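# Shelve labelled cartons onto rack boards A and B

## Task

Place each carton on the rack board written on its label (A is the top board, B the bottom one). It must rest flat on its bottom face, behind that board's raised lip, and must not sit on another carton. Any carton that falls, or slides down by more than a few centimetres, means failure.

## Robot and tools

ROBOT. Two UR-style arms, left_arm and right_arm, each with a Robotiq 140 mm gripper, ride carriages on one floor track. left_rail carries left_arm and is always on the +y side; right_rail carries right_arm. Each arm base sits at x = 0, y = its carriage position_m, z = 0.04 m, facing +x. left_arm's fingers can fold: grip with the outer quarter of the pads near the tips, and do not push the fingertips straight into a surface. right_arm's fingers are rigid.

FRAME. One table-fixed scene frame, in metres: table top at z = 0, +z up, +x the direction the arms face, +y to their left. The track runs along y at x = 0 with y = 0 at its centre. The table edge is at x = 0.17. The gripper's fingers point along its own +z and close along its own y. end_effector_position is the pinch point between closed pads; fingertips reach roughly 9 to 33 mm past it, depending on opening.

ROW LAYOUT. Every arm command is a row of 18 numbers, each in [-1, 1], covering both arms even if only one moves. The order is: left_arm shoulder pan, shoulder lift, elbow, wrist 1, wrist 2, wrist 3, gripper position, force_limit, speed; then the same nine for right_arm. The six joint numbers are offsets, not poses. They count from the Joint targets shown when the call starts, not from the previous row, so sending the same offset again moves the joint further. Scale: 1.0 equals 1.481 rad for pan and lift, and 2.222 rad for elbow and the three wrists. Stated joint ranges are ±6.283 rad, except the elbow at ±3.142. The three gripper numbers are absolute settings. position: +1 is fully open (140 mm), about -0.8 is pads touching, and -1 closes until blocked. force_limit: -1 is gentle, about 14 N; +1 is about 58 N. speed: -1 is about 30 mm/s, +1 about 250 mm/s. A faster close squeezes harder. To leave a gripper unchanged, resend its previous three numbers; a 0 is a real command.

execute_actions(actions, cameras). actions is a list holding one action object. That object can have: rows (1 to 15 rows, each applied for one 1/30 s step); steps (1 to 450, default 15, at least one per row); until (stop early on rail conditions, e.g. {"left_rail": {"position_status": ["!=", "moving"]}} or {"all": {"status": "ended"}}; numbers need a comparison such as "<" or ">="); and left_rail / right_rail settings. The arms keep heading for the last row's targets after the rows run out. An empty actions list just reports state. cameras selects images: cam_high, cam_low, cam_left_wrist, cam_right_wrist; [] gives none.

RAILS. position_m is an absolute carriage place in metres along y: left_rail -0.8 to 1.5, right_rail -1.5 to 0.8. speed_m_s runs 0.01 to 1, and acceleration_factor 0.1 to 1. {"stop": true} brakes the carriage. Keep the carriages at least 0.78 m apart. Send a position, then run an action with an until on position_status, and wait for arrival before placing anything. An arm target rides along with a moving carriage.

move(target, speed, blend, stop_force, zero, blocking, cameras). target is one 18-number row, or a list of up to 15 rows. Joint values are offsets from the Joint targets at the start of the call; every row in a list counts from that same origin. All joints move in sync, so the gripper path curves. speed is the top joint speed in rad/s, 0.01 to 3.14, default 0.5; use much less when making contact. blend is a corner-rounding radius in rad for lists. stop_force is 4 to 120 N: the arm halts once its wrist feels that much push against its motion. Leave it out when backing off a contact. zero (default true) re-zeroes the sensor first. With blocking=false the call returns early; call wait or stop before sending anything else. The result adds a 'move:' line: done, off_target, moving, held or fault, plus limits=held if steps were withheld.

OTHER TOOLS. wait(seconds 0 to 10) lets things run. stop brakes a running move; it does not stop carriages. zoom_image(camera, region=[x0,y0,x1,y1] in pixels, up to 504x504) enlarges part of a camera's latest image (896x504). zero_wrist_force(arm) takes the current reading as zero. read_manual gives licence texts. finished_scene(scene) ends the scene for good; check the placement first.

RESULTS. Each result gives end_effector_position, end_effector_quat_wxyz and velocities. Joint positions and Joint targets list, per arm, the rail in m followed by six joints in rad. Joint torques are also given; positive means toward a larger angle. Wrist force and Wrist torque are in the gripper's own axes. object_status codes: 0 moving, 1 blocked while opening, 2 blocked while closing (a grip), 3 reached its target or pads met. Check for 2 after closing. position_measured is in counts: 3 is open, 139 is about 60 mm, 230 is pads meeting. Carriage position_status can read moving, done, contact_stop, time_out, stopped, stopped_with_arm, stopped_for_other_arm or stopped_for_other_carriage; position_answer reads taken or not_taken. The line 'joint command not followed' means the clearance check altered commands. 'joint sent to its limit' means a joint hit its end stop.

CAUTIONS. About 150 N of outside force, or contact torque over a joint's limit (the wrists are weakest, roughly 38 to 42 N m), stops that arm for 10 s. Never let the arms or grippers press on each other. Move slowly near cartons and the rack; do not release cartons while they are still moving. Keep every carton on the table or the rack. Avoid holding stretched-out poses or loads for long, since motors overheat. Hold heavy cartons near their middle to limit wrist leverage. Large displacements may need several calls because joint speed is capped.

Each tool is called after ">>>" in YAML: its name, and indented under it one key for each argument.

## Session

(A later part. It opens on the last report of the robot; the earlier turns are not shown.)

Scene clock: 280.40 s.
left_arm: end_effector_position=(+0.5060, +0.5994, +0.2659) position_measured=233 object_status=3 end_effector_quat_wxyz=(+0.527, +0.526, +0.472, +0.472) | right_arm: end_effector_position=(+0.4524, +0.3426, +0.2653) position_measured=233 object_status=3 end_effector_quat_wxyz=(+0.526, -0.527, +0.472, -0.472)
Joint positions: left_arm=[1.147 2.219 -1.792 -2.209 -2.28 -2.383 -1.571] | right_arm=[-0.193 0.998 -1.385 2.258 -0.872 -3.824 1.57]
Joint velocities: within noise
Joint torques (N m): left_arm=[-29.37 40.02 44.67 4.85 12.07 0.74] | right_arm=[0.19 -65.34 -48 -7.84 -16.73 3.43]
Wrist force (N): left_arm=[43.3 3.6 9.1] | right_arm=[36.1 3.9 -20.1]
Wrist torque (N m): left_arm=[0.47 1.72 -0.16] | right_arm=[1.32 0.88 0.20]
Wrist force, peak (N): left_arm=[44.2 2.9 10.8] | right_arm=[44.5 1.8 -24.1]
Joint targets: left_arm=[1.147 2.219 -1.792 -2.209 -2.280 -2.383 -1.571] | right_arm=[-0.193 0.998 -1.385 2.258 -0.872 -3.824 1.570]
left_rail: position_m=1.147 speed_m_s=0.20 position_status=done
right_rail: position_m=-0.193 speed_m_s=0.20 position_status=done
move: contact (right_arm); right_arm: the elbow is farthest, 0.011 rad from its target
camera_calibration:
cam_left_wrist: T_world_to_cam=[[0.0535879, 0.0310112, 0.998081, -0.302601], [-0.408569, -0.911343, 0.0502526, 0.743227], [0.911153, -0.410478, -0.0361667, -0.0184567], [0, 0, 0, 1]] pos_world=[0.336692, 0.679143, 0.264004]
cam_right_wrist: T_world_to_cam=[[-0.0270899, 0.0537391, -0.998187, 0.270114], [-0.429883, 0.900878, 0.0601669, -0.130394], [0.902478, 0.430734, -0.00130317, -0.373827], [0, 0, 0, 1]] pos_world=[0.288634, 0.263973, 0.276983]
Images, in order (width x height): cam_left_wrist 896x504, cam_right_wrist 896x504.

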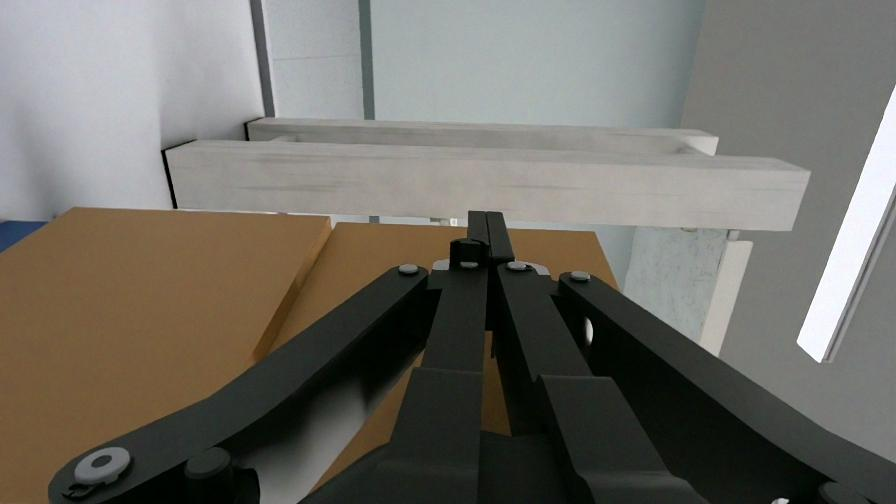

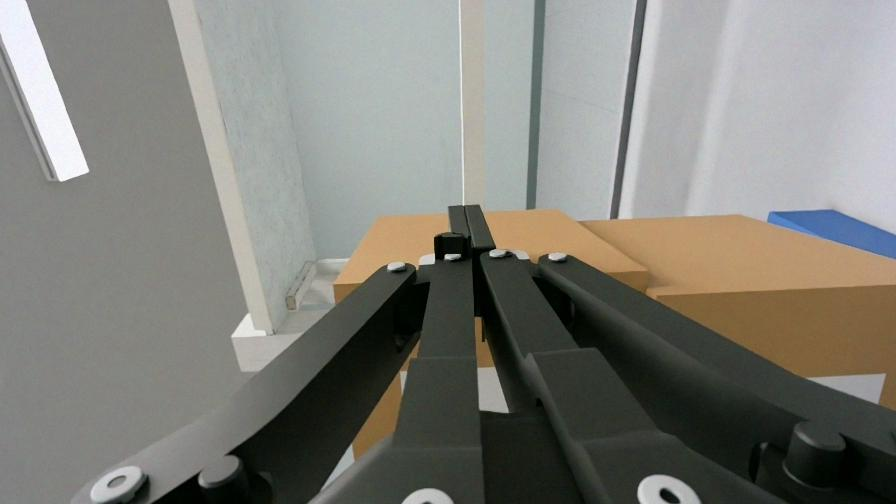

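>>> move:
  target: [0.0377,0.0394,-0.0342,0.0080,0.0251,0,-1,1,-1,0,0,0,0,0,0,-1,1,-1]
  speed: 0.1
  cameras: []

>>> move:
  target: [0,0,0,0,0,0,-1,1,-1,0.0236,0.0284,-0.0247,0.0057,0.0157,0,-1,1,-1]
  speed: 0.03
  stop_force: 35
  cameras: ["cam_left_wrist","cam_right_wrist"]

Scene clock: 302.33 s.
left_arm: end_effector_position=(+0.5065, +0.6421, +0.2663) position_measured=233 object_status=3 end_effector_quat_wxyz=(+0.527, +0.526, +0.472, +0.472) | right_arm: end_effector_position=(+0.4524, +0.3426, +0.2653) position_measured=233 object_status=3 end_effector_quat_wxyz=(+0.526, -0.527, +0.472, -0.472)
Joint positions: left_arm=[1.147 2.274 -1.734 -2.285 -2.262 -2.327 -1.571] | right_arm=[-0.193 0.998 -1.385 2.258 -0.872 -3.824 1.57]
Joint velocities: within noise
Joint torques (N m): left_arm=[11.18 62.93 22.96 4.87 1.5 0.64] | right_arm=[0.75 -64.85 -24.97 0.64 1.05 3.4]
Wrist force (N): left_arm=[-0.9 1.6 2.3] | right_arm=[-2.7 7.8 -0.9]
Wrist torque (N m): left_arm=[1.03 0.04 -0.13] | right_arm=[1.87 0.93 0.16]
Wrist force, peak (N): left_arm=[43.7 3.5 9.3] | right_arm=[36.3 4.1 -20.5]
Joint targets: left_arm=[1.147 2.274 -1.734 -2.285 -2.262 -2.327 -1.571] | right_arm=[-0.193 0.998 -1.385 2.258 -0.872 -3.824 1.570]
left_rail: position_m=1.147 speed_m_s=0.20 position_status=done
right_rail: position_m=-0.193 speed_m_s=0.20 position_status=done
move: done
No camera images: "cameras" was empty.

Scene clock: 305.07 s.
left_arm: end_effector_position=(+0.5065, +0.6422, +0.2663) position_measured=233 object_status=3 end_effector_quat_wxyz=(+0.527, +0.526, +0.472, +0.472) | right_arm: end_effector_position=(+0.4507, +0.3728, +0.2648) position_measured=233 object_status=3 end_effector_quat_wxyz=(+0.527, -0.527, +0.472, -0.472)
Joint positions: left_arm=[1.147 2.274 -1.734 -2.285 -2.262 -2.327 -1.571] | right_arm=[-0.193 1.033 -1.343 2.203 -0.859 -3.789 1.57]
Joint velocities: within noise
Joint torques (N m): left_arm=[8.75 60 28.55 3.43 1 0.6] | right_arm=[17.84 -36.63 -38.15 0.58 -0.13 3.39]
Wrist force (N): left_arm=[-1.0 1.2 2.4] | right_arm=[1.1 6.5 -2.7]
Wrist torque (N m): left_arm=[0.92 0.07 -0.13] | right_arm=[1.94 1.10 0.16]
Wrist force, peak (N): left_arm=[-1.0 1.7 2.3] | right_arm=[0.8 8.0 -2.8]
Joint targets: left_arm=[1.147 2.274 -1.734 -2.285 -2.262 -2.327 -1.571] | right_arm=[-0.193 1.033 -1.343 2.203 -0.859 -3.789 1.570]
left_rail: position_m=1.147 speed_m_s=0.20 position_status=done
right_rail: position_m=-0.193 speed_m_s=0.20 position_status=done
move: done
camera_calibration:
cam_left_wrist: T_world_to_cam=[[0.0534942, 0.0310541, 0.998085, -0.304354], [-0.408491, -0.911378, 0.0502501, 0.782416], [0.911194, -0.410396, -0.0360681, -0.00142737], [0, 0, 0, 1]] pos_world=[0.337191, 0.721943, 0.264404]
cam_right_wrist: T_world_to_cam=[[-0.027048, 0.0538662, -0.998182, 0.2679], [-0.430005, 0.900813, 0.0602637, -0.158183], [0.902421, 0.430854, -0.00120248, -0.385305], [0, 0, 0, 1]] pos_world=[0.286934, 0.294073, 0.276483]
Images, in order (width x height): cam_left_wrist 896x504, cam_right_wrist 896x504.

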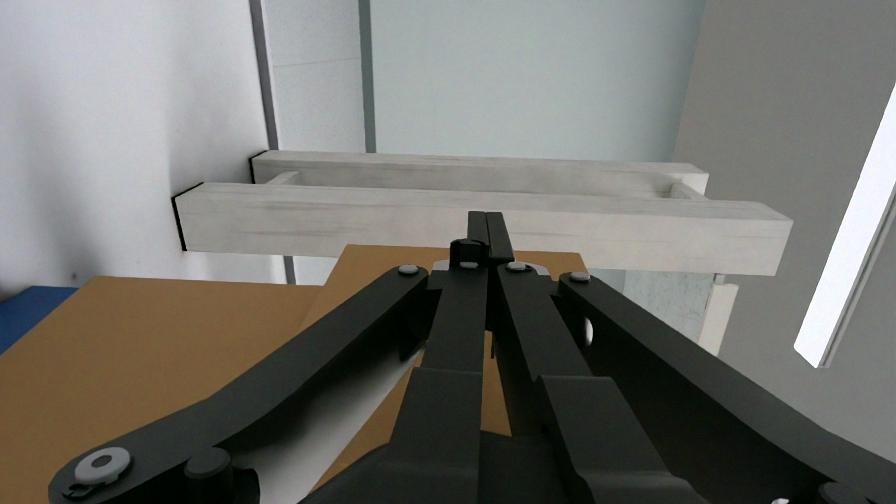

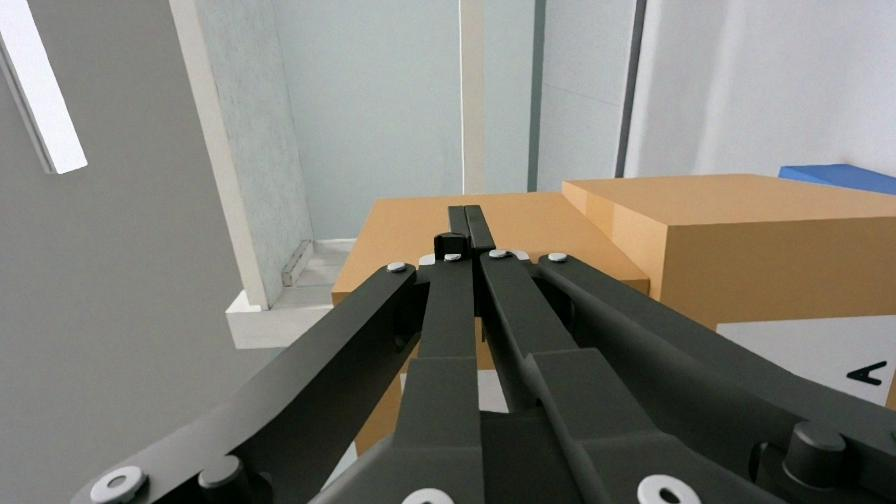

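>>> move:
  target: [-0.0240,-0.0051,0.0043,-0.0009,-0.0160,0,-1,1,-1,-0.0874,-0.0371,0.0323,-0.0080,-0.0584,0,-1,1,-1]
  speed: 0.1
  cameras: []

>>> execute_actions:
  actions:
    - {"left_rail":{"position_m":1.168,"speed_m_s":0.1,"acceleration_factor":0.3},"right_rail":{"position_m":-0.172,"speed_m_s":0.1,"acceleration_factor":0.3},"steps":90,"until":{"all":{"status":"ended"}}}
  cameras: []

>>> move:
  target: [-0.0286,-0.0329,0.0289,-0.0069,-0.0191,0,-1,1,-1,0.0286,0.0329,-0.0289,0.0069,0.0191,0,-1,1,-1]
  speed: 0.035
  stop_force: 58
  cameras: ["cam_left_wrist","cam_right_wrist"]

Scene clock: 337.33 s.
left_arm: end_effector_position=(+0.4932, +0.6323, +0.2662) position_measured=233 object_status=3 end_effector_quat_wxyz=(+0.527, +0.526, +0.472, +0.472) | right_arm: end_effector_position=(+0.4930, +0.3224, +0.2655) position_measured=233 object_status=3 end_effector_quat_wxyz=(+0.527, -0.527, +0.472, -0.472)
Joint positions: left_arm=[1.147 2.239 -1.741 -2.276 -2.264 -2.363 -1.571] | right_arm=[-0.193 0.904 -1.398 2.274 -0.877 -3.919 1.57]
Joint velocities: within noise
Joint torques (N m): left_arm=[-9.25 30.28 38.22 -0.03 -1.76 0.81] | right_arm=[-12.5 -68.71 -24.47 -3.54 -2.23 3.56]
Wrist force (N): left_arm=[-0.6 1.6 2.3] | right_arm=[-3.1 7.9 -1.1]
Wrist torque (N m): left_arm=[1.00 -0.04 -0.12] | right_arm=[1.86 0.93 0.16]
Wrist force, peak (N): left_arm=[-1.2 1.5 2.4] | right_arm=[-3.3 8.2 -1.3]
Joint targets: left_arm=[1.147 2.239 -1.741 -2.276 -2.264 -2.363 -1.571] | right_arm=[-0.193 0.904 -1.398 2.274 -0.877 -3.919 1.570]
left_rail: position_m=1.147 speed_m_s=0.20 position_status=done
right_rail: position_m=-0.193 speed_m_s=0.20 position_status=done
move: done
No camera images: "cameras" was empty.

Scene clock: 338.30 s.
left_arm: end_effector_position=(+0.4932, +0.6532, +0.2662) position_measured=233 object_status=3 end_effector_quat_wxyz=(+0.527, +0.526, +0.472, +0.472) | right_arm: end_effector_position=(+0.4931, +0.3433, +0.2655) position_measured=233 object_status=3 end_effector_quat_wxyz=(+0.527, -0.527, +0.472, -0.472)
Joint positions: left_arm=[1.168 2.239 -1.741 -2.276 -2.264 -2.363 -1.571] | right_arm=[-0.172 0.904 -1.398 2.274 -0.877 -3.919 1.57]
Joint velocities: within noise
Joint torques (N m): left_arm=[-7.63 37.08 32.1 0.36 -1.55 0.56] | right_arm=[-13.14 -63.14 -30.69 -3.21 -1.78 3.46]
Wrist force (N): left_arm=[-0.7 1.4 2.1] | right_arm=[-2.9 8.1 -1.1]
Wrist torque (N m): left_arm=[0.97 -0.02 -0.13] | right_arm=[1.92 0.90 0.16]
Wrist force, peak (N): left_arm=[-1.9 1.2 2.2] | right_arm=[-3.4 8.1 -1.1]
Joint targets: left_arm=[1.168 2.239 -1.741 -2.276 -2.264 -2.363 -1.571] | right_arm=[-0.172 0.904 -1.398 2.274 -0.877 -3.919 1.570]
Tool commands: left_gripper/position=-1.0 left_gripper/force_limit=+1.0 left_gripper/speed=-1.0 right_gripper/position=-1.0 right_gripper/force_limit=+1.0 right_gripper/speed=-1.0
left_rail: position_m=1.168 speed_m_s=0.10 position_status=done
right_rail: position_m=-0.172 speed_m_s=0.10 position_status=done
No camera images: "cameras" was empty.

Scene clock: 341.53 s.
left_arm: end_effector_position=(+0.4941, +0.6206, +0.2662) position_measured=233 object_status=3 end_effector_quat_wxyz=(+0.527, +0.526, +0.472, +0.472) | right_arm: end_effector_position=(+0.4938, +0.3760, +0.2653) position_measured=233 object_status=3 end_effector_quat_wxyz=(+0.527, -0.527, +0.472, -0.472)
Joint positions: left_arm=[1.168 2.199 -1.787 -2.216 -2.279 -2.403 -1.571] | right_arm=[-0.172 0.943 -1.353 2.215 -0.862 -3.879 1.57]
Joint velocities: within noise
Joint torques (N m): left_arm=[-33.25 50.42 41.69 5.58 24.71 0.58] | right_arm=[3.84 -62.25 -54.16 -8.5 -19.29 3.46]
Wrist force (N): left_arm=[65.1 17.1 7.8] | right_arm=[51.2 -2.0 -25.7]
Wrist torque (N m): left_arm=[0.54 1.59 -0.32] | right_arm=[1.32 -1.23 -0.05]
Wrist force, peak (N): left_arm=[69.4 16.5 8.4] | right_arm=[64.5 -6.1 -29.7]
Joint targets: left_arm=[1.168 2.199 -1.787 -2.216 -2.279 -2.403 -1.571] | right_arm=[-0.172 0.943 -1.353 2.215 -0.862 -3.879 1.570]
left_rail: position_m=1.168 speed_m_s=0.10 position_status=done
right_rail: position_m=-0.172 speed_m_s=0.10 position_status=done
move: contact (left_arm, right_arm)
camera_calibration:
cam_left_wrist: T_world_to_cam=[[0.0535056, 0.0311918, 0.99808, -0.302911], [-0.407671, -0.91174, 0.0503481, 0.757502], [0.91156, -0.409582, -0.0360672, 0.00035949], [0, 0, 0, 1]] pos_world=[0.324691, 0.700241, 0.264204]
cam_right_wrist: T_world_to_cam=[[-0.026613, 0.0544016, -0.998164, 0.268881], [-0.429709, 0.900935, 0.0605593, -0.142855], [0.902575, 0.430532, -0.000599738, -0.425741], [0, 0, 0, 1]] pos_world=[0.330033, 0.297371, 0.276783]
Images, in order (width x height): cam_left_wrist 896x504, cam_right_wrist 896x504.

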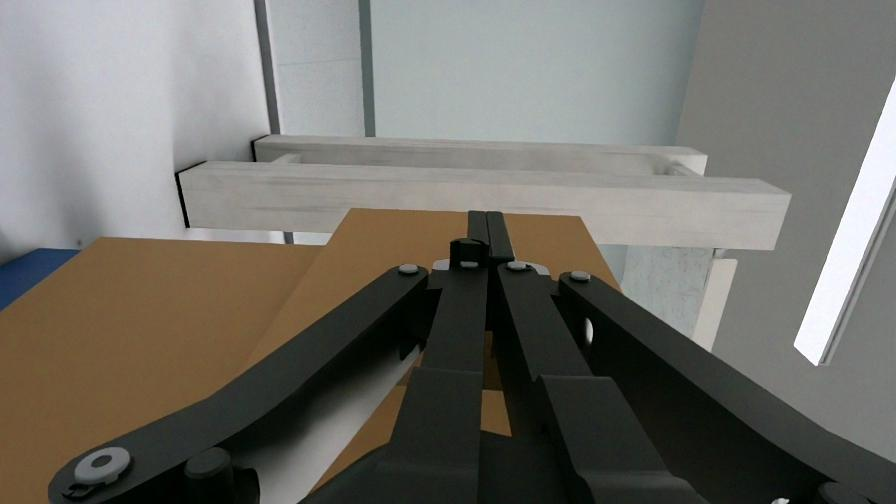

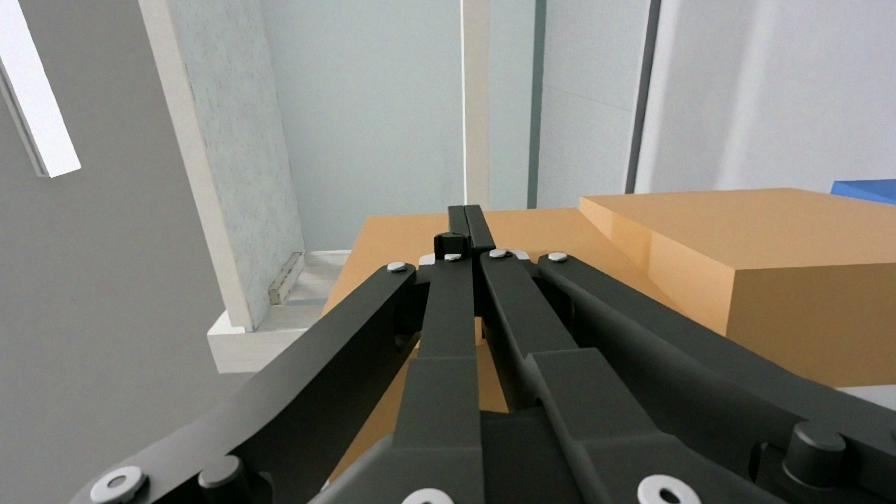

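>>> move:
  target: [0,0.0207,0.0058,-0.0195,0,0,-1,1,-1,0,-0.0207,-0.0058,0.0195,0,0,-1,1,-1]
  speed: 0.04
  cameras: ["cam_left_wrist","cam_right_wrist"]

Scene clock: 351.23 s.
left_arm: end_effector_position=(+0.4941, +0.6205, +0.2865) position_measured=233 object_status=3 end_effector_quat_wxyz=(+0.527, +0.526, +0.472, +0.472) | right_arm: end_effector_position=(+0.4939, +0.3761, +0.2857) position_measured=233 object_status=3 end_effector_quat_wxyz=(+0.527, -0.526, +0.472, -0.472)
Joint positions: left_arm=[1.168 2.199 -1.756 -2.203 -2.322 -2.403 -1.571] | right_arm=[-0.172 0.943 -1.383 2.202 -0.819 -3.879 1.57]
Joint velocities: within noise
Joint torques (N m): left_arm=[-44.15 65.31 64.99 4.96 15.75 0.47] | right_arm=[10.25 -74.69 -76.32 -6.06 -13.04 3.48]
Wrist force (N): left_arm=[62.0 -4.8 11.3] | right_arm=[53.9 16.4 -22.1]
Wrist torque (N m): left_arm=[1.23 1.58 0.00] | right_arm=[1.65 -0.76 -0.27]
Wrist force, peak (N): left_arm=[65.7 16.7 7.4] | right_arm=[54.5 16.2 -22.8]
Joint targets: left_arm=[1.168 2.199 -1.756 -2.203 -2.322 -2.403 -1.571] | right_arm=[-0.172 0.943 -1.383 2.202 -0.819 -3.879 1.570]
left_rail: position_m=1.168 speed_m_s=0.10 position_status=done
right_rail: position_m=-0.172 speed_m_s=0.10 position_status=done
move: done
camera_calibration:
cam_left_wrist: T_world_to_cam=[[0.0534056, 0.0314558, 0.998077, -0.323422], [-0.40767, -0.911729, 0.0505482, 0.75627], [0.911566, -0.409586, -0.0358679, 0.000867638], [0, 0, 0, 1]] pos_world=[0.32479, 0.700043, 0.284603]
cam_right_wrist: T_world_to_cam=[[-0.0265114, 0.0546689, -0.998153, 0.289025], [-0.429632, 0.900958, 0.0607567, -0.144222], [0.902615, 0.430449, -0.000398119, -0.42591], [0, 0, 0, 1]] pos_world=[0.330132, 0.29747, 0.297084]
Images, in order (width x height): cam_left_wrist 896x504, cam_right_wrist 896x504.

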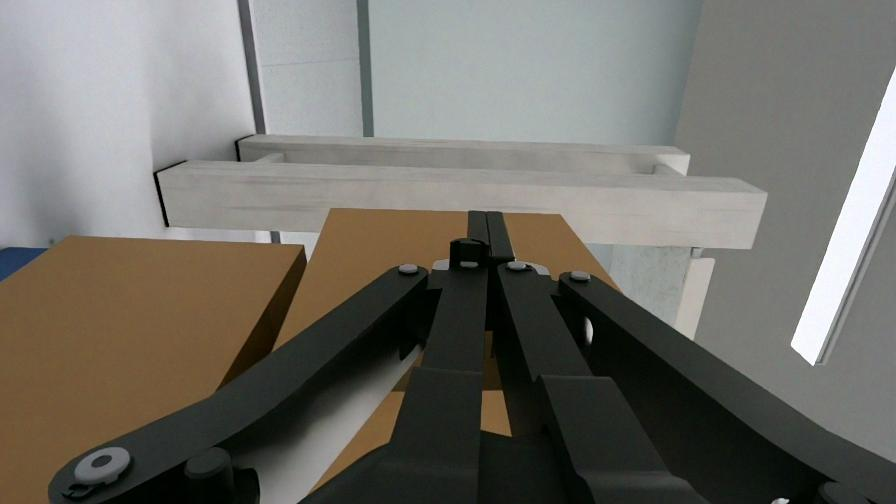

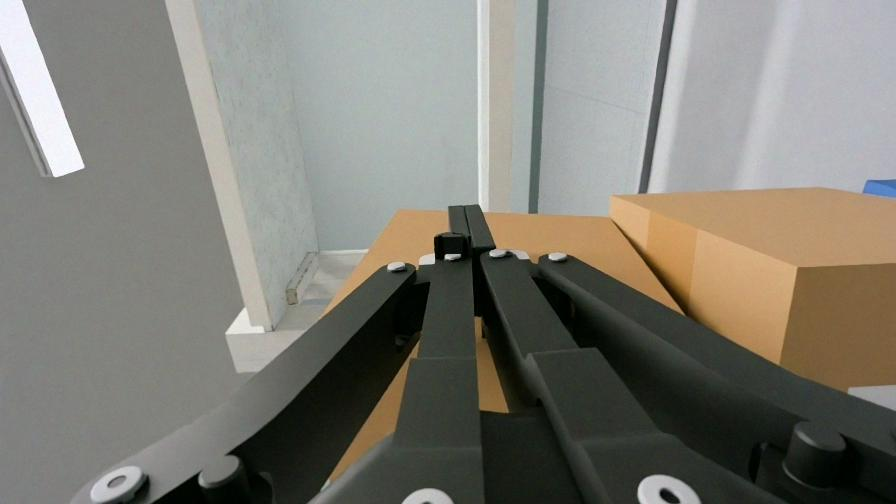

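>>> move:
  target: [0,-0.0217,-0.0060,0.0204,0,0,-1,1,-1,0,0.0217,0.0060,-0.0204,0,0,-1,1,-1]
  speed: 0.03
  cameras: []

>>> move:
  target: [0.0185,0.0170,-0.0133,0.0017,0.0123,0,-1,1,-1,-0.0185,-0.0170,0.0133,-0.0017,-0.0123,0,-1,1,-1]
  speed: 0.05
  cameras: ["cam_left_wrist","cam_right_wrist"]

Scene clock: 365.03 s.
left_arm: end_effector_position=(+0.4941, +0.6205, +0.2655) position_measured=233 object_status=3 end_effector_quat_wxyz=(+0.527, +0.526, +0.472, +0.472) | right_arm: end_effector_position=(+0.4939, +0.3761, +0.2646) position_measured=233 object_status=3 end_effector_quat_wxyz=(+0.527, -0.526, +0.472, -0.472)
Joint positions: left_arm=[1.168 2.199 -1.788 -2.216 -2.277 -2.403 -1.571] | right_arm=[-0.172 0.943 -1.352 2.215 -0.864 -3.879 1.57]
Joint velocities: within noise
Joint torques (N m): left_arm=[-45.08 12.16 31.78 2.86 18.76 0.47] | right_arm=[29.46 -17.91 -46.13 -6.91 -20.66 3.53]
Wrist force (N): left_arm=[66.2 30.1 3.0] | right_arm=[53.3 -10.4 -22.7]
Wrist torque (N m): left_arm=[0.04 1.60 -0.48] | right_arm=[1.27 -0.91 0.12]
Wrist force, peak (N): left_arm=[67.1 29.2 2.2] | right_arm=[55.1 -13.2 -25.9]
Joint targets: left_arm=[1.168 2.199 -1.788 -2.216 -2.277 -2.403 -1.571] | right_arm=[-0.172 0.943 -1.351 2.215 -0.864 -3.879 1.570]
left_rail: position_m=1.168 speed_m_s=0.10 position_status=done
right_rail: position_m=-0.172 speed_m_s=0.10 position_status=done
move: done
No camera images: "cameras" was empty.

Scene clock: 366.00 s.
left_arm: end_effector_position=(+0.4976, +0.6382, +0.2667) position_measured=233 object_status=3 end_effector_quat_wxyz=(+0.527, +0.526, +0.472, +0.472) | right_arm: end_effector_position=(+0.4974, +0.3581, +0.2658) position_measured=233 object_status=3 end_effector_quat_wxyz=(+0.527, -0.527, +0.472, -0.472)
Joint positions: left_arm=[1.168 2.227 -1.763 -2.246 -2.273 -2.376 -1.571] | right_arm=[-0.172 0.916 -1.376 2.245 -0.868 -3.906 1.57]
Joint velocities: within noise
Joint torques (N m): left_arm=[10.85 62.99 23.37 4.89 1.83 0.53] | right_arm=[-14.03 -69.3 -23.41 -3.56 -2.39 3.29]
Wrist force (N): left_arm=[-1.9 3.9 2.1] | right_arm=[-1.4 8.5 -1.2]
Wrist torque (N m): left_arm=[1.53 0.26 -0.11] | right_arm=[1.99 0.55 0.14]
Wrist force, peak (N): left_arm=[66.6 30.4 2.5] | right_arm=[53.4 -11.1 -23.0]
Joint targets: left_arm=[1.168 2.227 -1.763 -2.246 -2.273 -2.376 -1.571] | right_arm=[-0.172 0.916 -1.377 2.245 -0.868 -3.906 1.570]
left_rail: position_m=1.168 speed_m_s=0.10 position_status=done
right_rail: position_m=-0.172 speed_m_s=0.10 position_status=done
move: done
camera_calibration:
cam_left_wrist: T_world_to_cam=[[0.0537866, 0.0308518, 0.998076, -0.304091], [-0.407579, -0.911792, 0.0501492, 0.774912], [0.911585, -0.409492, -0.0364677, 0.0043887], [0, 0, 0, 1]] pos_world=[0.328193, 0.717738, 0.264805]
cam_right_wrist: T_world_to_cam=[[-0.0268848, 0.0540524, -0.998176, 0.270732], [-0.429611, 0.900995, 0.060361, -0.125346], [0.902614, 0.43045, -0.00100158, -0.421115], [0, 0, 0, 1]] pos_world=[0.333533, 0.279571, 0.277383]
Images, in order (width x height): cam_left_wrist 896x504, cam_right_wrist 896x504.

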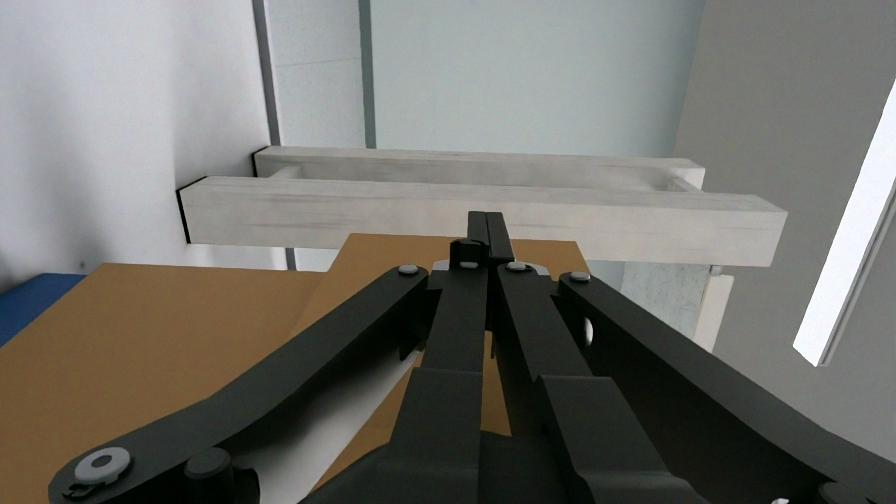

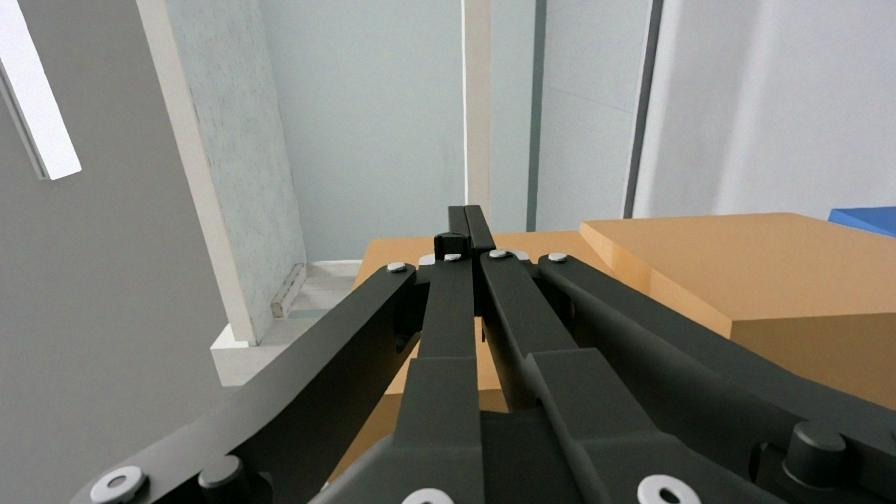

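>>> move:
  target: [0.0114,-0.0017,0.0025,-0.0014,0.0076,0,-1,1,-1,-0.0114,0.0017,-0.0025,0.0014,-0.0076,0,-1,1,-1]
  speed: 0.05
  cameras: []

>>> move:
  target: [-0.0210,-0.0242,0.0213,-0.0051,-0.0140,0,-1,1,-1,0.0210,0.0242,-0.0213,0.0051,0.0140,0,-1,1,-1]
  speed: 0.035
  stop_force: 58
  cameras: []

>>> move:
  target: [0,0.0207,0.0058,-0.0195,0,0,-1,1,-1,0,-0.0207,-0.0058,0.0195,0,0,-1,1,-1]
  speed: 0.04
  cameras: ["cam_left_wrist","cam_right_wrist"]

Scene clock: 374.97 s.
left_arm: end_effector_position=(+0.5076, +0.6391, +0.2675) position_measured=233 object_status=3 end_effector_quat_wxyz=(+0.527, +0.526, +0.472, +0.472) | right_arm: end_effector_position=(+0.5073, +0.3575, +0.2666) position_measured=233 object_status=3 end_effector_quat_wxyz=(+0.526, -0.527, +0.472, -0.472)
Joint positions: left_arm=[1.168 2.244 -1.766 -2.24 -2.276 -2.359 -1.571] | right_arm=[-0.172 0.899 -1.374 2.239 -0.865 -3.923 1.57]
Joint velocities: within noise
Joint torques (N m): left_arm=[11.23 34.42 38.99 -0.16 1.7 0.49] | right_arm=[-12.92 -34.49 -37.92 0.8 -2.2 3.31]
Wrist force (N): left_arm=[-1.9 3.6 2.4] | right_arm=[-1.7 8.5 -1.2]
Wrist torque (N m): left_arm=[1.46 0.25 -0.10] | right_arm=[1.99 0.63 0.14]
Wrist force, peak (N): left_arm=[-1.8 4.2 2.5] | right_arm=[-1.3 8.8 -1.2]
Joint targets: left_arm=[1.168 2.244 -1.766 -2.240 -2.276 -2.359 -1.571] | right_arm=[-0.172 0.899 -1.374 2.239 -0.865 -3.923 1.570]
left_rail: position_m=1.168 speed_m_s=0.10 position_status=done
right_rail: position_m=-0.172 speed_m_s=0.10 position_status=done
move: done
No camera images: "cameras" was empty.

Scene clock: 377.47 s.
left_arm: end_effector_position=(+0.5082, +0.6203, +0.2673) position_measured=233 object_status=3 end_effector_quat_wxyz=(+0.527, +0.526, +0.472, +0.472) | right_arm: end_effector_position=(+0.5079, +0.3760, +0.2663) position_measured=233 object_status=3 end_effector_quat_wxyz=(+0.526, -0.527, +0.472, -0.472)
Joint positions: left_arm=[1.168 2.221 -1.792 -2.206 -2.284 -2.382 -1.571] | right_arm=[-0.172 0.921 -1.348 2.205 -0.857 -3.9 1.57]
Joint velocities: within noise
Joint torques (N m): left_arm=[-32.13 50.18 41.67 5.77 23.82 0.43] | right_arm=[7.25 -58.49 -47.65 -6.54 -19.43 3.5]
Wrist force (N): left_arm=[62.7 18.8 4.8] | right_arm=[51.4 -6.3 -21.1]
Wrist torque (N m): left_arm=[1.09 1.82 -0.32] | right_arm=[1.52 -0.77 0.10]
Wrist force, peak (N): left_arm=[68.0 19.3 3.7] | right_arm=[65.9 -10.2 -26.2]
Joint targets: left_arm=[1.168 2.221 -1.792 -2.206 -2.284 -2.382 -1.571] | right_arm=[-0.172 0.921 -1.348 2.205 -0.857 -3.900 1.570]
left_rail: position_m=1.168 speed_m_s=0.10 position_status=done
right_rail: position_m=-0.172 speed_m_s=0.10 position_status=done
move: contact (left_arm, right_arm); left_arm: the elbow is farthest, 0.013 rad from its target; right_arm: the elbow is farthest, 0.014 rad from its target
No camera images: "cameras" was empty.

Scene clock: 378.87 s.
left_arm: end_effector_position=(+0.5083, +0.6202, +0.2878) position_measured=233 object_status=3 end_effector_quat_wxyz=(+0.527, +0.526, +0.472, +0.472) | right_arm: end_effector_position=(+0.5079, +0.3761, +0.2868) position_measured=233 object_status=3 end_effector_quat_wxyz=(+0.526, -0.527, +0.472, -0.472)
Joint positions: left_arm=[1.168 2.221 -1.761 -2.193 -2.327 -2.382 -1.571] | right_arm=[-0.172 0.921 -1.379 2.192 -0.814 -3.9 1.57]
Joint velocities: within noise
Joint torques (N m): left_arm=[-42.02 65.48 63.37 4.45 19.78 0.49] | right_arm=[13.29 -74.14 -75.08 -6.25 -15.02 3.45]
Wrist force (N): left_arm=[57.7 -1.9 9.9] | right_arm=[53.0 17.6 -20.3]
Wrist torque (N m): left_arm=[1.69 1.80 -0.07] | right_arm=[1.91 -0.72 -0.29]
Wrist force, peak (N): left_arm=[62.8 18.7 5.0] | right_arm=[54.4 17.5 -20.3]
Joint targets: left_arm=[1.168 2.221 -1.761 -2.193 -2.328 -2.382 -1.571] | right_arm=[-0.172 0.921 -1.379 2.192 -0.814 -3.900 1.570]
left_rail: position_m=1.168 speed_m_s=0.10 position_status=done
right_rail: position_m=-0.172 speed_m_s=0.10 position_status=done
move: done
camera_calibration:
cam_left_wrist: T_world_to_cam=[[0.0536716, 0.0309314, 0.998079, -0.325185], [-0.406889, -0.9121, 0.0501472, 0.761692], [0.9119, -0.408799, -0.0363682, -0.0126276], [0, 0, 0, 1]] pos_world=[0.338892, 0.699636, 0.285904]
cam_right_wrist: T_world_to_cam=[[-0.0268539, 0.0540694, -0.998176, 0.290988], [-0.429088, 0.901243, 0.0603624, -0.138574], [0.902863, 0.429926, -0.0010014, -0.43825], [0, 0, 0, 1]] pos_world=[0.344033, 0.29757, 0.298383]
Images, in order (width x height): cam_left_wrist 896x504, cam_right_wrist 896x504.

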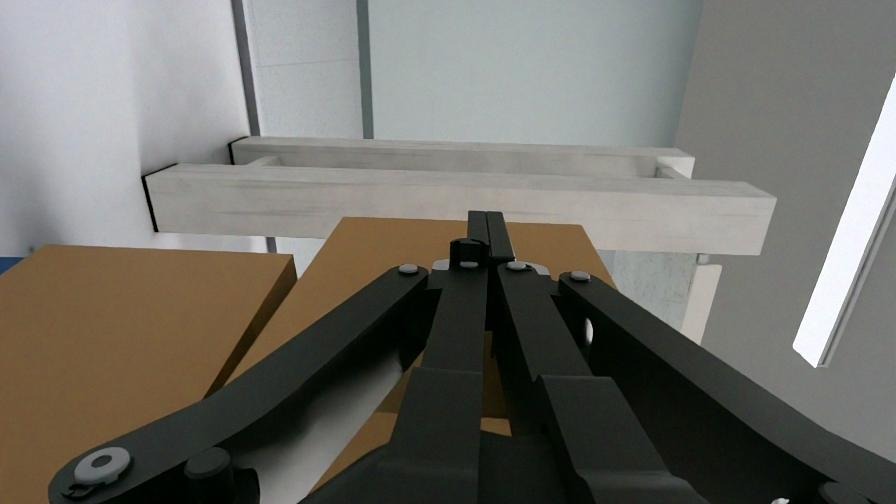

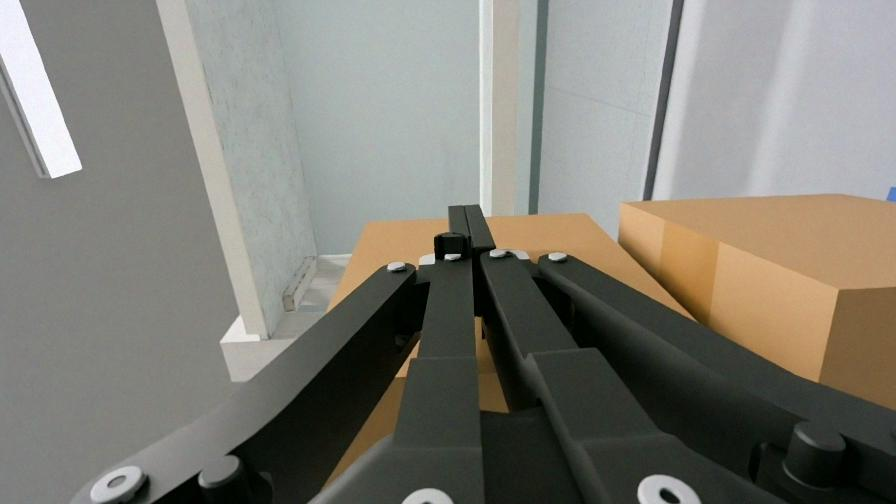

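>>> move:
  target:
    - [0,0.0356,0.0120,-0.0358,0,0,-1,1,-1,0,-0.0356,-0.0120,0.0358,0,0,-1,1,-1]
    - [0,0.0676,0.0260,-0.0711,0,0,-1,1,-1,0,-0.0676,-0.0260,0.0711,0,0,-1,1,-1]
  speed: 0.06
  blend: 0.01
  cameras: []

>>> execute_actions:
  actions:
    - {"left_rail":{"position_m":0.982,"speed_m_s":0.1,"acceleration_factor":0.2},"right_rail":{"position_m":-0.358,"speed_m_s":0.1,"acceleration_factor":0.2},"steps":150,"until":{"all":{"status":"ended"}}}

Scene clock: 395.17 s.
left_arm: end_effector_position=(+0.5081, +0.6206, +0.3633) position_measured=233 object_status=3 end_effector_quat_wxyz=(+0.527, +0.526, +0.472, +0.472) | right_arm: end_effector_position=(+0.5078, +0.3758, +0.3624) position_measured=233 object_status=3 end_effector_quat_wxyz=(+0.526, -0.527, +0.472, -0.472)
Joint positions: left_arm=[1.168 2.221 -1.661 -2.135 -2.485 -2.382 -1.571] | right_arm=[-0.172 0.921 -1.479 2.135 -0.656 -3.9 1.57]
Joint velocities: within noise
Joint torques (N m): left_arm=[-44.05 58.59 65.8 4.18 23.04 0.46] | right_arm=[31.98 -65.68 -75.16 -5.61 -18.67 3.5]
Wrist force (N): left_arm=[53.8 -1.6 9.5] | right_arm=[49.6 17.0 -19.2]
Wrist torque (N m): left_arm=[1.75 1.71 -0.06] | right_arm=[1.86 -0.73 -0.26]
Wrist force, peak (N): left_arm=[62.6 -2.0 10.3] | right_arm=[57.7 17.6 -20.8]
Joint targets: left_arm=[1.168 2.221 -1.661 -2.135 -2.486 -2.382 -1.571] | right_arm=[-0.172 0.921 -1.479 2.135 -0.656 -3.900 1.570]
left_rail: position_m=1.168 speed_m_s=0.10 position_status=done
right_rail: position_m=-0.172 speed_m_s=0.10 position_status=done
move: done
No camera images: "cameras" was empty.

Scene clock: 398.17 s.
left_arm: end_effector_position=(+0.5080, +0.4346, +0.3634) position_measured=233 object_status=3 end_effector_quat_wxyz=(+0.527, +0.526, +0.472, +0.472) | right_arm: end_effector_position=(+0.5077, +0.1899, +0.3625) position_measured=233 object_status=3 end_effector_quat_wxyz=(+0.526, -0.527, +0.472, -0.472)
Joint positions: left_arm=[0.982 2.221 -1.661 -2.135 -2.486 -2.382 -1.571] | right_arm=[-0.358 0.921 -1.479 2.135 -0.656 -3.9 1.57]
Joint velocities: within noise
Joint torques (N m): left_arm=[-43.58 47.51 60.66 8.14 25.76 0.68] | right_arm=[30.25 -64.08 -68.19 -8.03 -21.12 3.47]
Wrist force (N): left_arm=[54.5 -2.2 9.4] | right_arm=[50.0 17.6 -19.2]
Wrist torque (N m): left_arm=[1.64 1.73 -0.06] | right_arm=[1.93 -0.67 -0.27]
Wrist force, peak (N): left_arm=[57.7 -1.8 9.2] | right_arm=[51.6 17.3 -19.7]
Joint targets: left_arm=[0.982 2.221 -1.661 -2.135 -2.486 -2.382 -1.571] | right_arm=[-0.358 0.921 -1.479 2.135 -0.656 -3.900 1.570]
Tool commands: left_gripper/position=-1.0 left_gripper/force_limit=+1.0 left_gripper/speed=-1.0 right_gripper/position=-1.0 right_gripper/force_limit=+1.0 right_gripper/speed=-1.0
left_rail: position_m=0.982 speed_m_s=0.10 position_status=done
right_rail: position_m=-0.358 speed_m_s=0.10 position_status=done
camera_calibration:
cam_left_wrist: T_world_to_cam=[[0.0537625, 0.0308904, 0.998076, -0.394991], [-0.406884, -0.912102, 0.0501468, 0.588488], [0.911896, -0.408797, -0.0364681, -0.0854383], [0, 0, 0, 1]] pos_world=[0.338593, 0.514035, 0.361605]
cam_right_wrist: T_world_to_cam=[[-0.0268985, 0.0539412, -0.998182, 0.376646], [-0.429004, 0.90129, 0.0602658, 0.0246273], [0.902902, 0.429845, -0.00110236, -0.357998], [0, 0, 0, 1]] pos_world=[0.343933, 0.11137, 0.374083]

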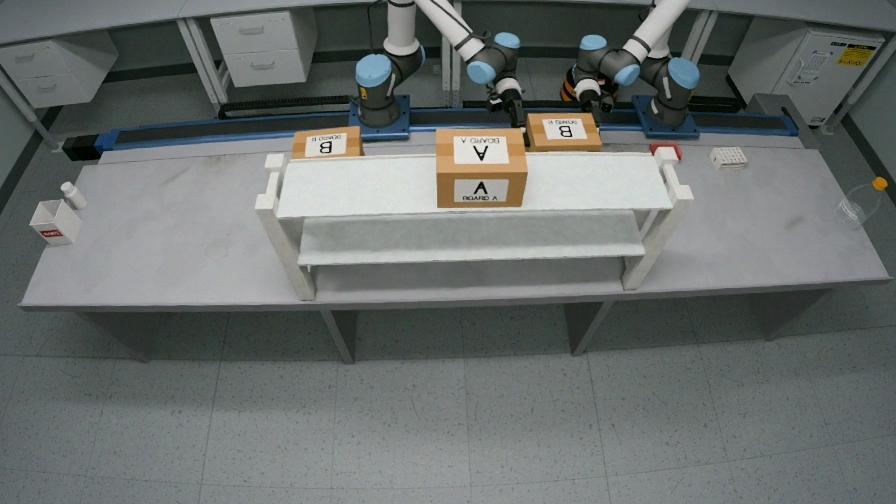

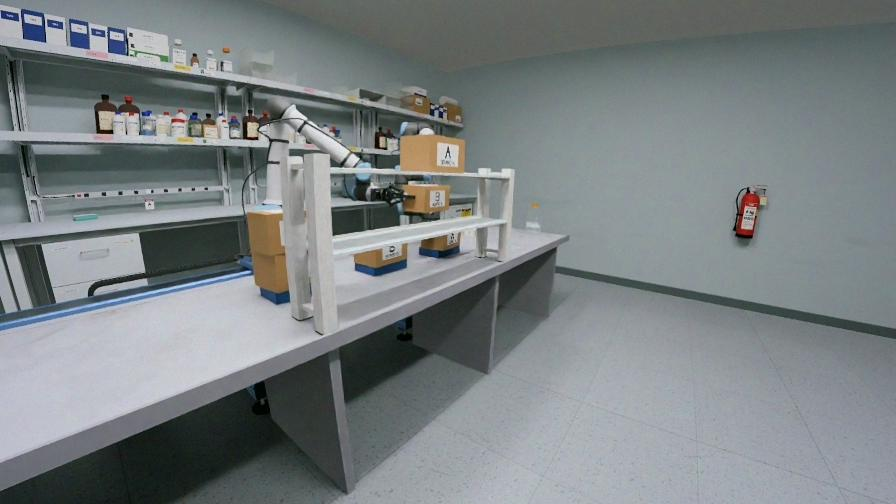

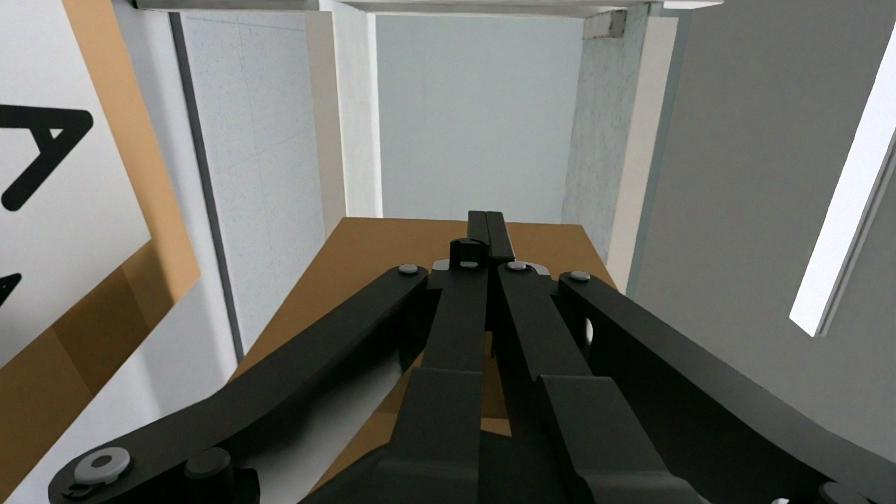

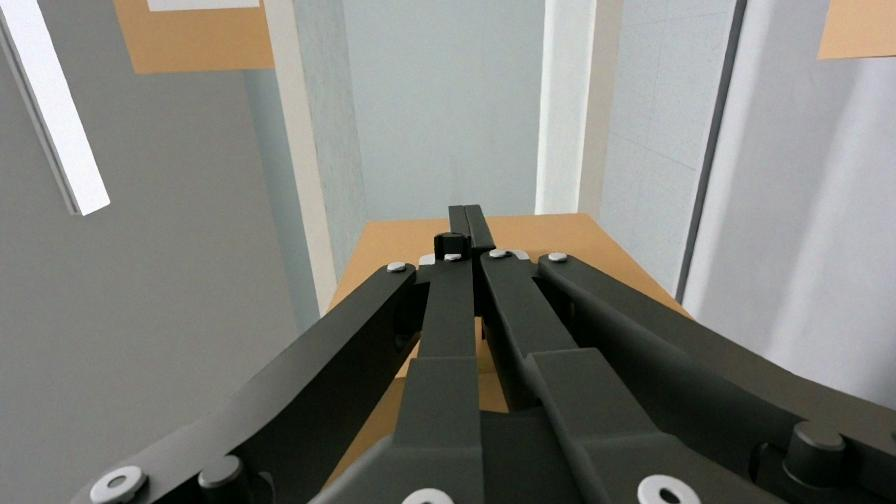

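>>> move:
  target:
    - [0.0320,-0.0115,0.0086,-0.0010,0.0213,0,-1,1,-1,-0.0320,0.0115,-0.0086,0.0010,-0.0213,0,-1,1,-1]
    - [0.0795,-0.0332,0.0254,-0.0033,0.0530,0,-1,1,-1,-0.0795,0.0332,-0.0254,0.0033,-0.0530,0,-1,1,-1]
    - [0.1220,-0.0580,0.0455,-0.0068,0.0813,0,-1,1,-1,-0.1220,0.0580,-0.0455,0.0068,-0.0813,0,-1,1,-1]
  speed: 0.06
  blend: 0.01
  cameras: []

>>> move:
  target:
    - [0.0382,-0.0276,0.0231,-0.0048,0.0255,0,-1,1,-1,-0.0382,0.0276,-0.0231,0.0048,-0.0255,0,-1,1,-1]
    - [0.0721,-0.0573,0.0491,-0.0110,0.0480,0,-1,1,-1,-0.0721,0.0573,-0.0491,0.0110,-0.0480,0,-1,1,-1]
    - [0.0977,-0.0840,0.0732,-0.0174,0.0651,0,-1,1,-1,-0.0977,0.0840,-0.0732,0.0174,-0.0651,0,-1,1,-1]
    - [0.1146,-0.1036,0.0915,-0.0225,0.0763,0,-1,1,-1,-0.1146,0.1036,-0.0915,0.0225,-0.0763,0,-1,1,-1]
  speed: 0.06
  blend: 0.01
  cameras: ["cam_high","cam_low"]

>>> zoom_image:
  camera: "cam_high"
  region: [500, 130, 680, 290]

Scene clock: 409.77 s.
left_arm: end_effector_position=(+0.6393, +0.4346, +0.3634) position_measured=233 object_status=3 end_effector_quat_wxyz=(+0.527, +0.526, +0.472, +0.472) | right_arm: end_effector_position=(+0.6390, +0.1899, +0.3624) position_measured=233 object_status=3 end_effector_quat_wxyz=(+0.526, -0.527, +0.472, -0.472)
Joint positions: left_arm=[0.982 2.402 -1.747 -2.034 -2.501 -2.202 -1.571] | right_arm=[-0.358 0.741 -1.393 2.034 -0.64 -4.08 1.57]
Joint velocities: within noise
Joint torques (N m): left_arm=[-37.1 41.43 63.28 4.03 27.53 0.44] | right_arm=[18.12 -40.79 -75.4 -6.34 -22.57 3.23]
Wrist force (N): left_arm=[58.4 -1.8 10.2] | right_arm=[53.4 17.5 -20.3]
Wrist torque (N m): left_arm=[1.69 1.81 -0.06] | right_arm=[1.91 -0.72 -0.29]
Wrist force, peak (N): left_arm=[68.3 -1.3 10.3] | right_arm=[62.6 17.6 -22.5]
Joint targets: left_arm=[0.982 2.402 -1.747 -2.034 -2.501 -2.202 -1.571] | right_arm=[-0.358 0.741 -1.393 2.034 -0.640 -4.081 1.570]
left_rail: position_m=0.982 speed_m_s=0.10 position_status=done
right_rail: position_m=-0.358 speed_m_s=0.10 position_status=done
move: done
No camera images: "cameras" was empty.

Scene clock: 413.60 s.
left_arm: end_effector_position=(+0.8116, +0.4350, +0.3632) position_measured=233 object_status=3 end_effector_quat_wxyz=(+0.527, +0.526, +0.472, +0.472) | right_arm: end_effector_position=(+0.8113, +0.1896, +0.3619) position_measured=233 object_status=3 end_effector_quat_wxyz=(+0.526, -0.527, +0.472, -0.472)
Joint positions: left_arm=[0.982 2.572 -1.9 -1.831 -2.551 -2.032 -1.571] | right_arm=[-0.358 0.571 -1.24 1.83 -0.59 -4.25 1.57]
Joint velocities: within noise
Joint torques (N m): left_arm=[-46.01 56.41 59.29 3.55 26.98 0.56] | right_arm=[28.59 -60.71 -72.35 -5.66 -21.66 3.52]
Wrist force (N): left_arm=[57.0 -1.7 9.8] | right_arm=[51.7 17.5 -19.7]
Wrist torque (N m): left_arm=[1.70 1.67 -0.04] | right_arm=[1.89 -0.74 -0.29]
Wrist force, peak (N): left_arm=[68.6 -1.5 10.0] | right_arm=[63.1 17.2 -22.5]
Joint targets: left_arm=[0.982 2.572 -1.901 -1.831 -2.551 -2.032 -1.571] | right_arm=[-0.358 0.571 -1.240 1.830 -0.590 -4.250 1.570]
left_rail: position_m=0.982 speed_m_s=0.10 position_status=done
right_rail: position_m=-0.358 speed_m_s=0.10 position_status=done
move: done
Images, in order (width x height): cam_high 896x504, cam_low 896x504.

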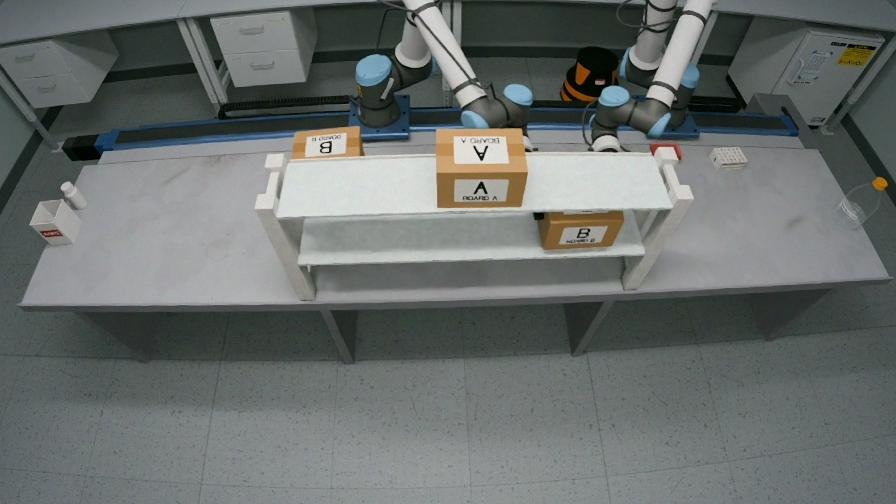

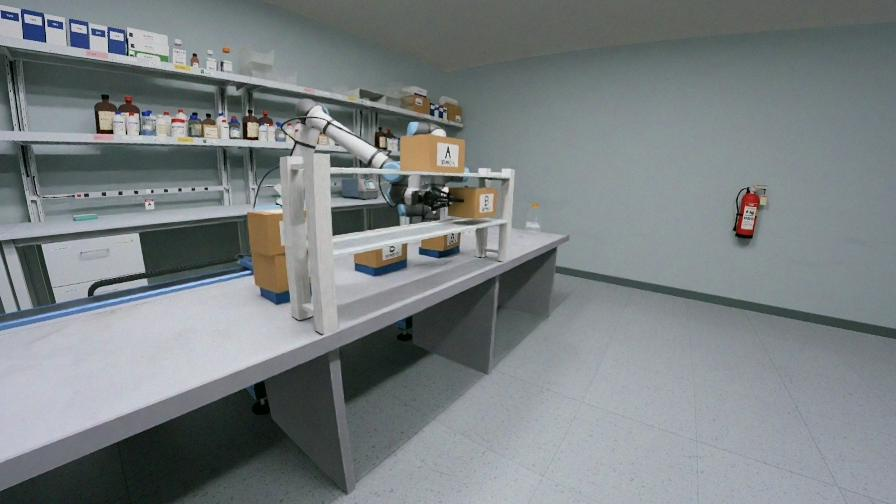

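Scaled by 2.800.

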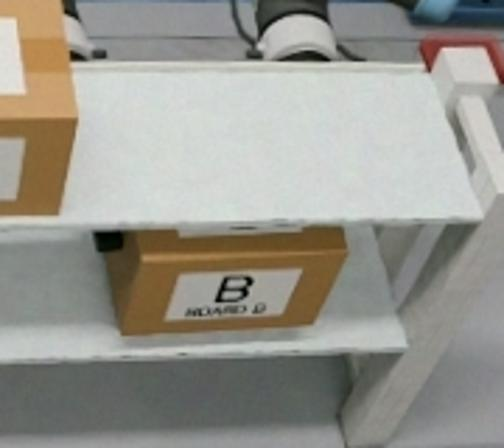

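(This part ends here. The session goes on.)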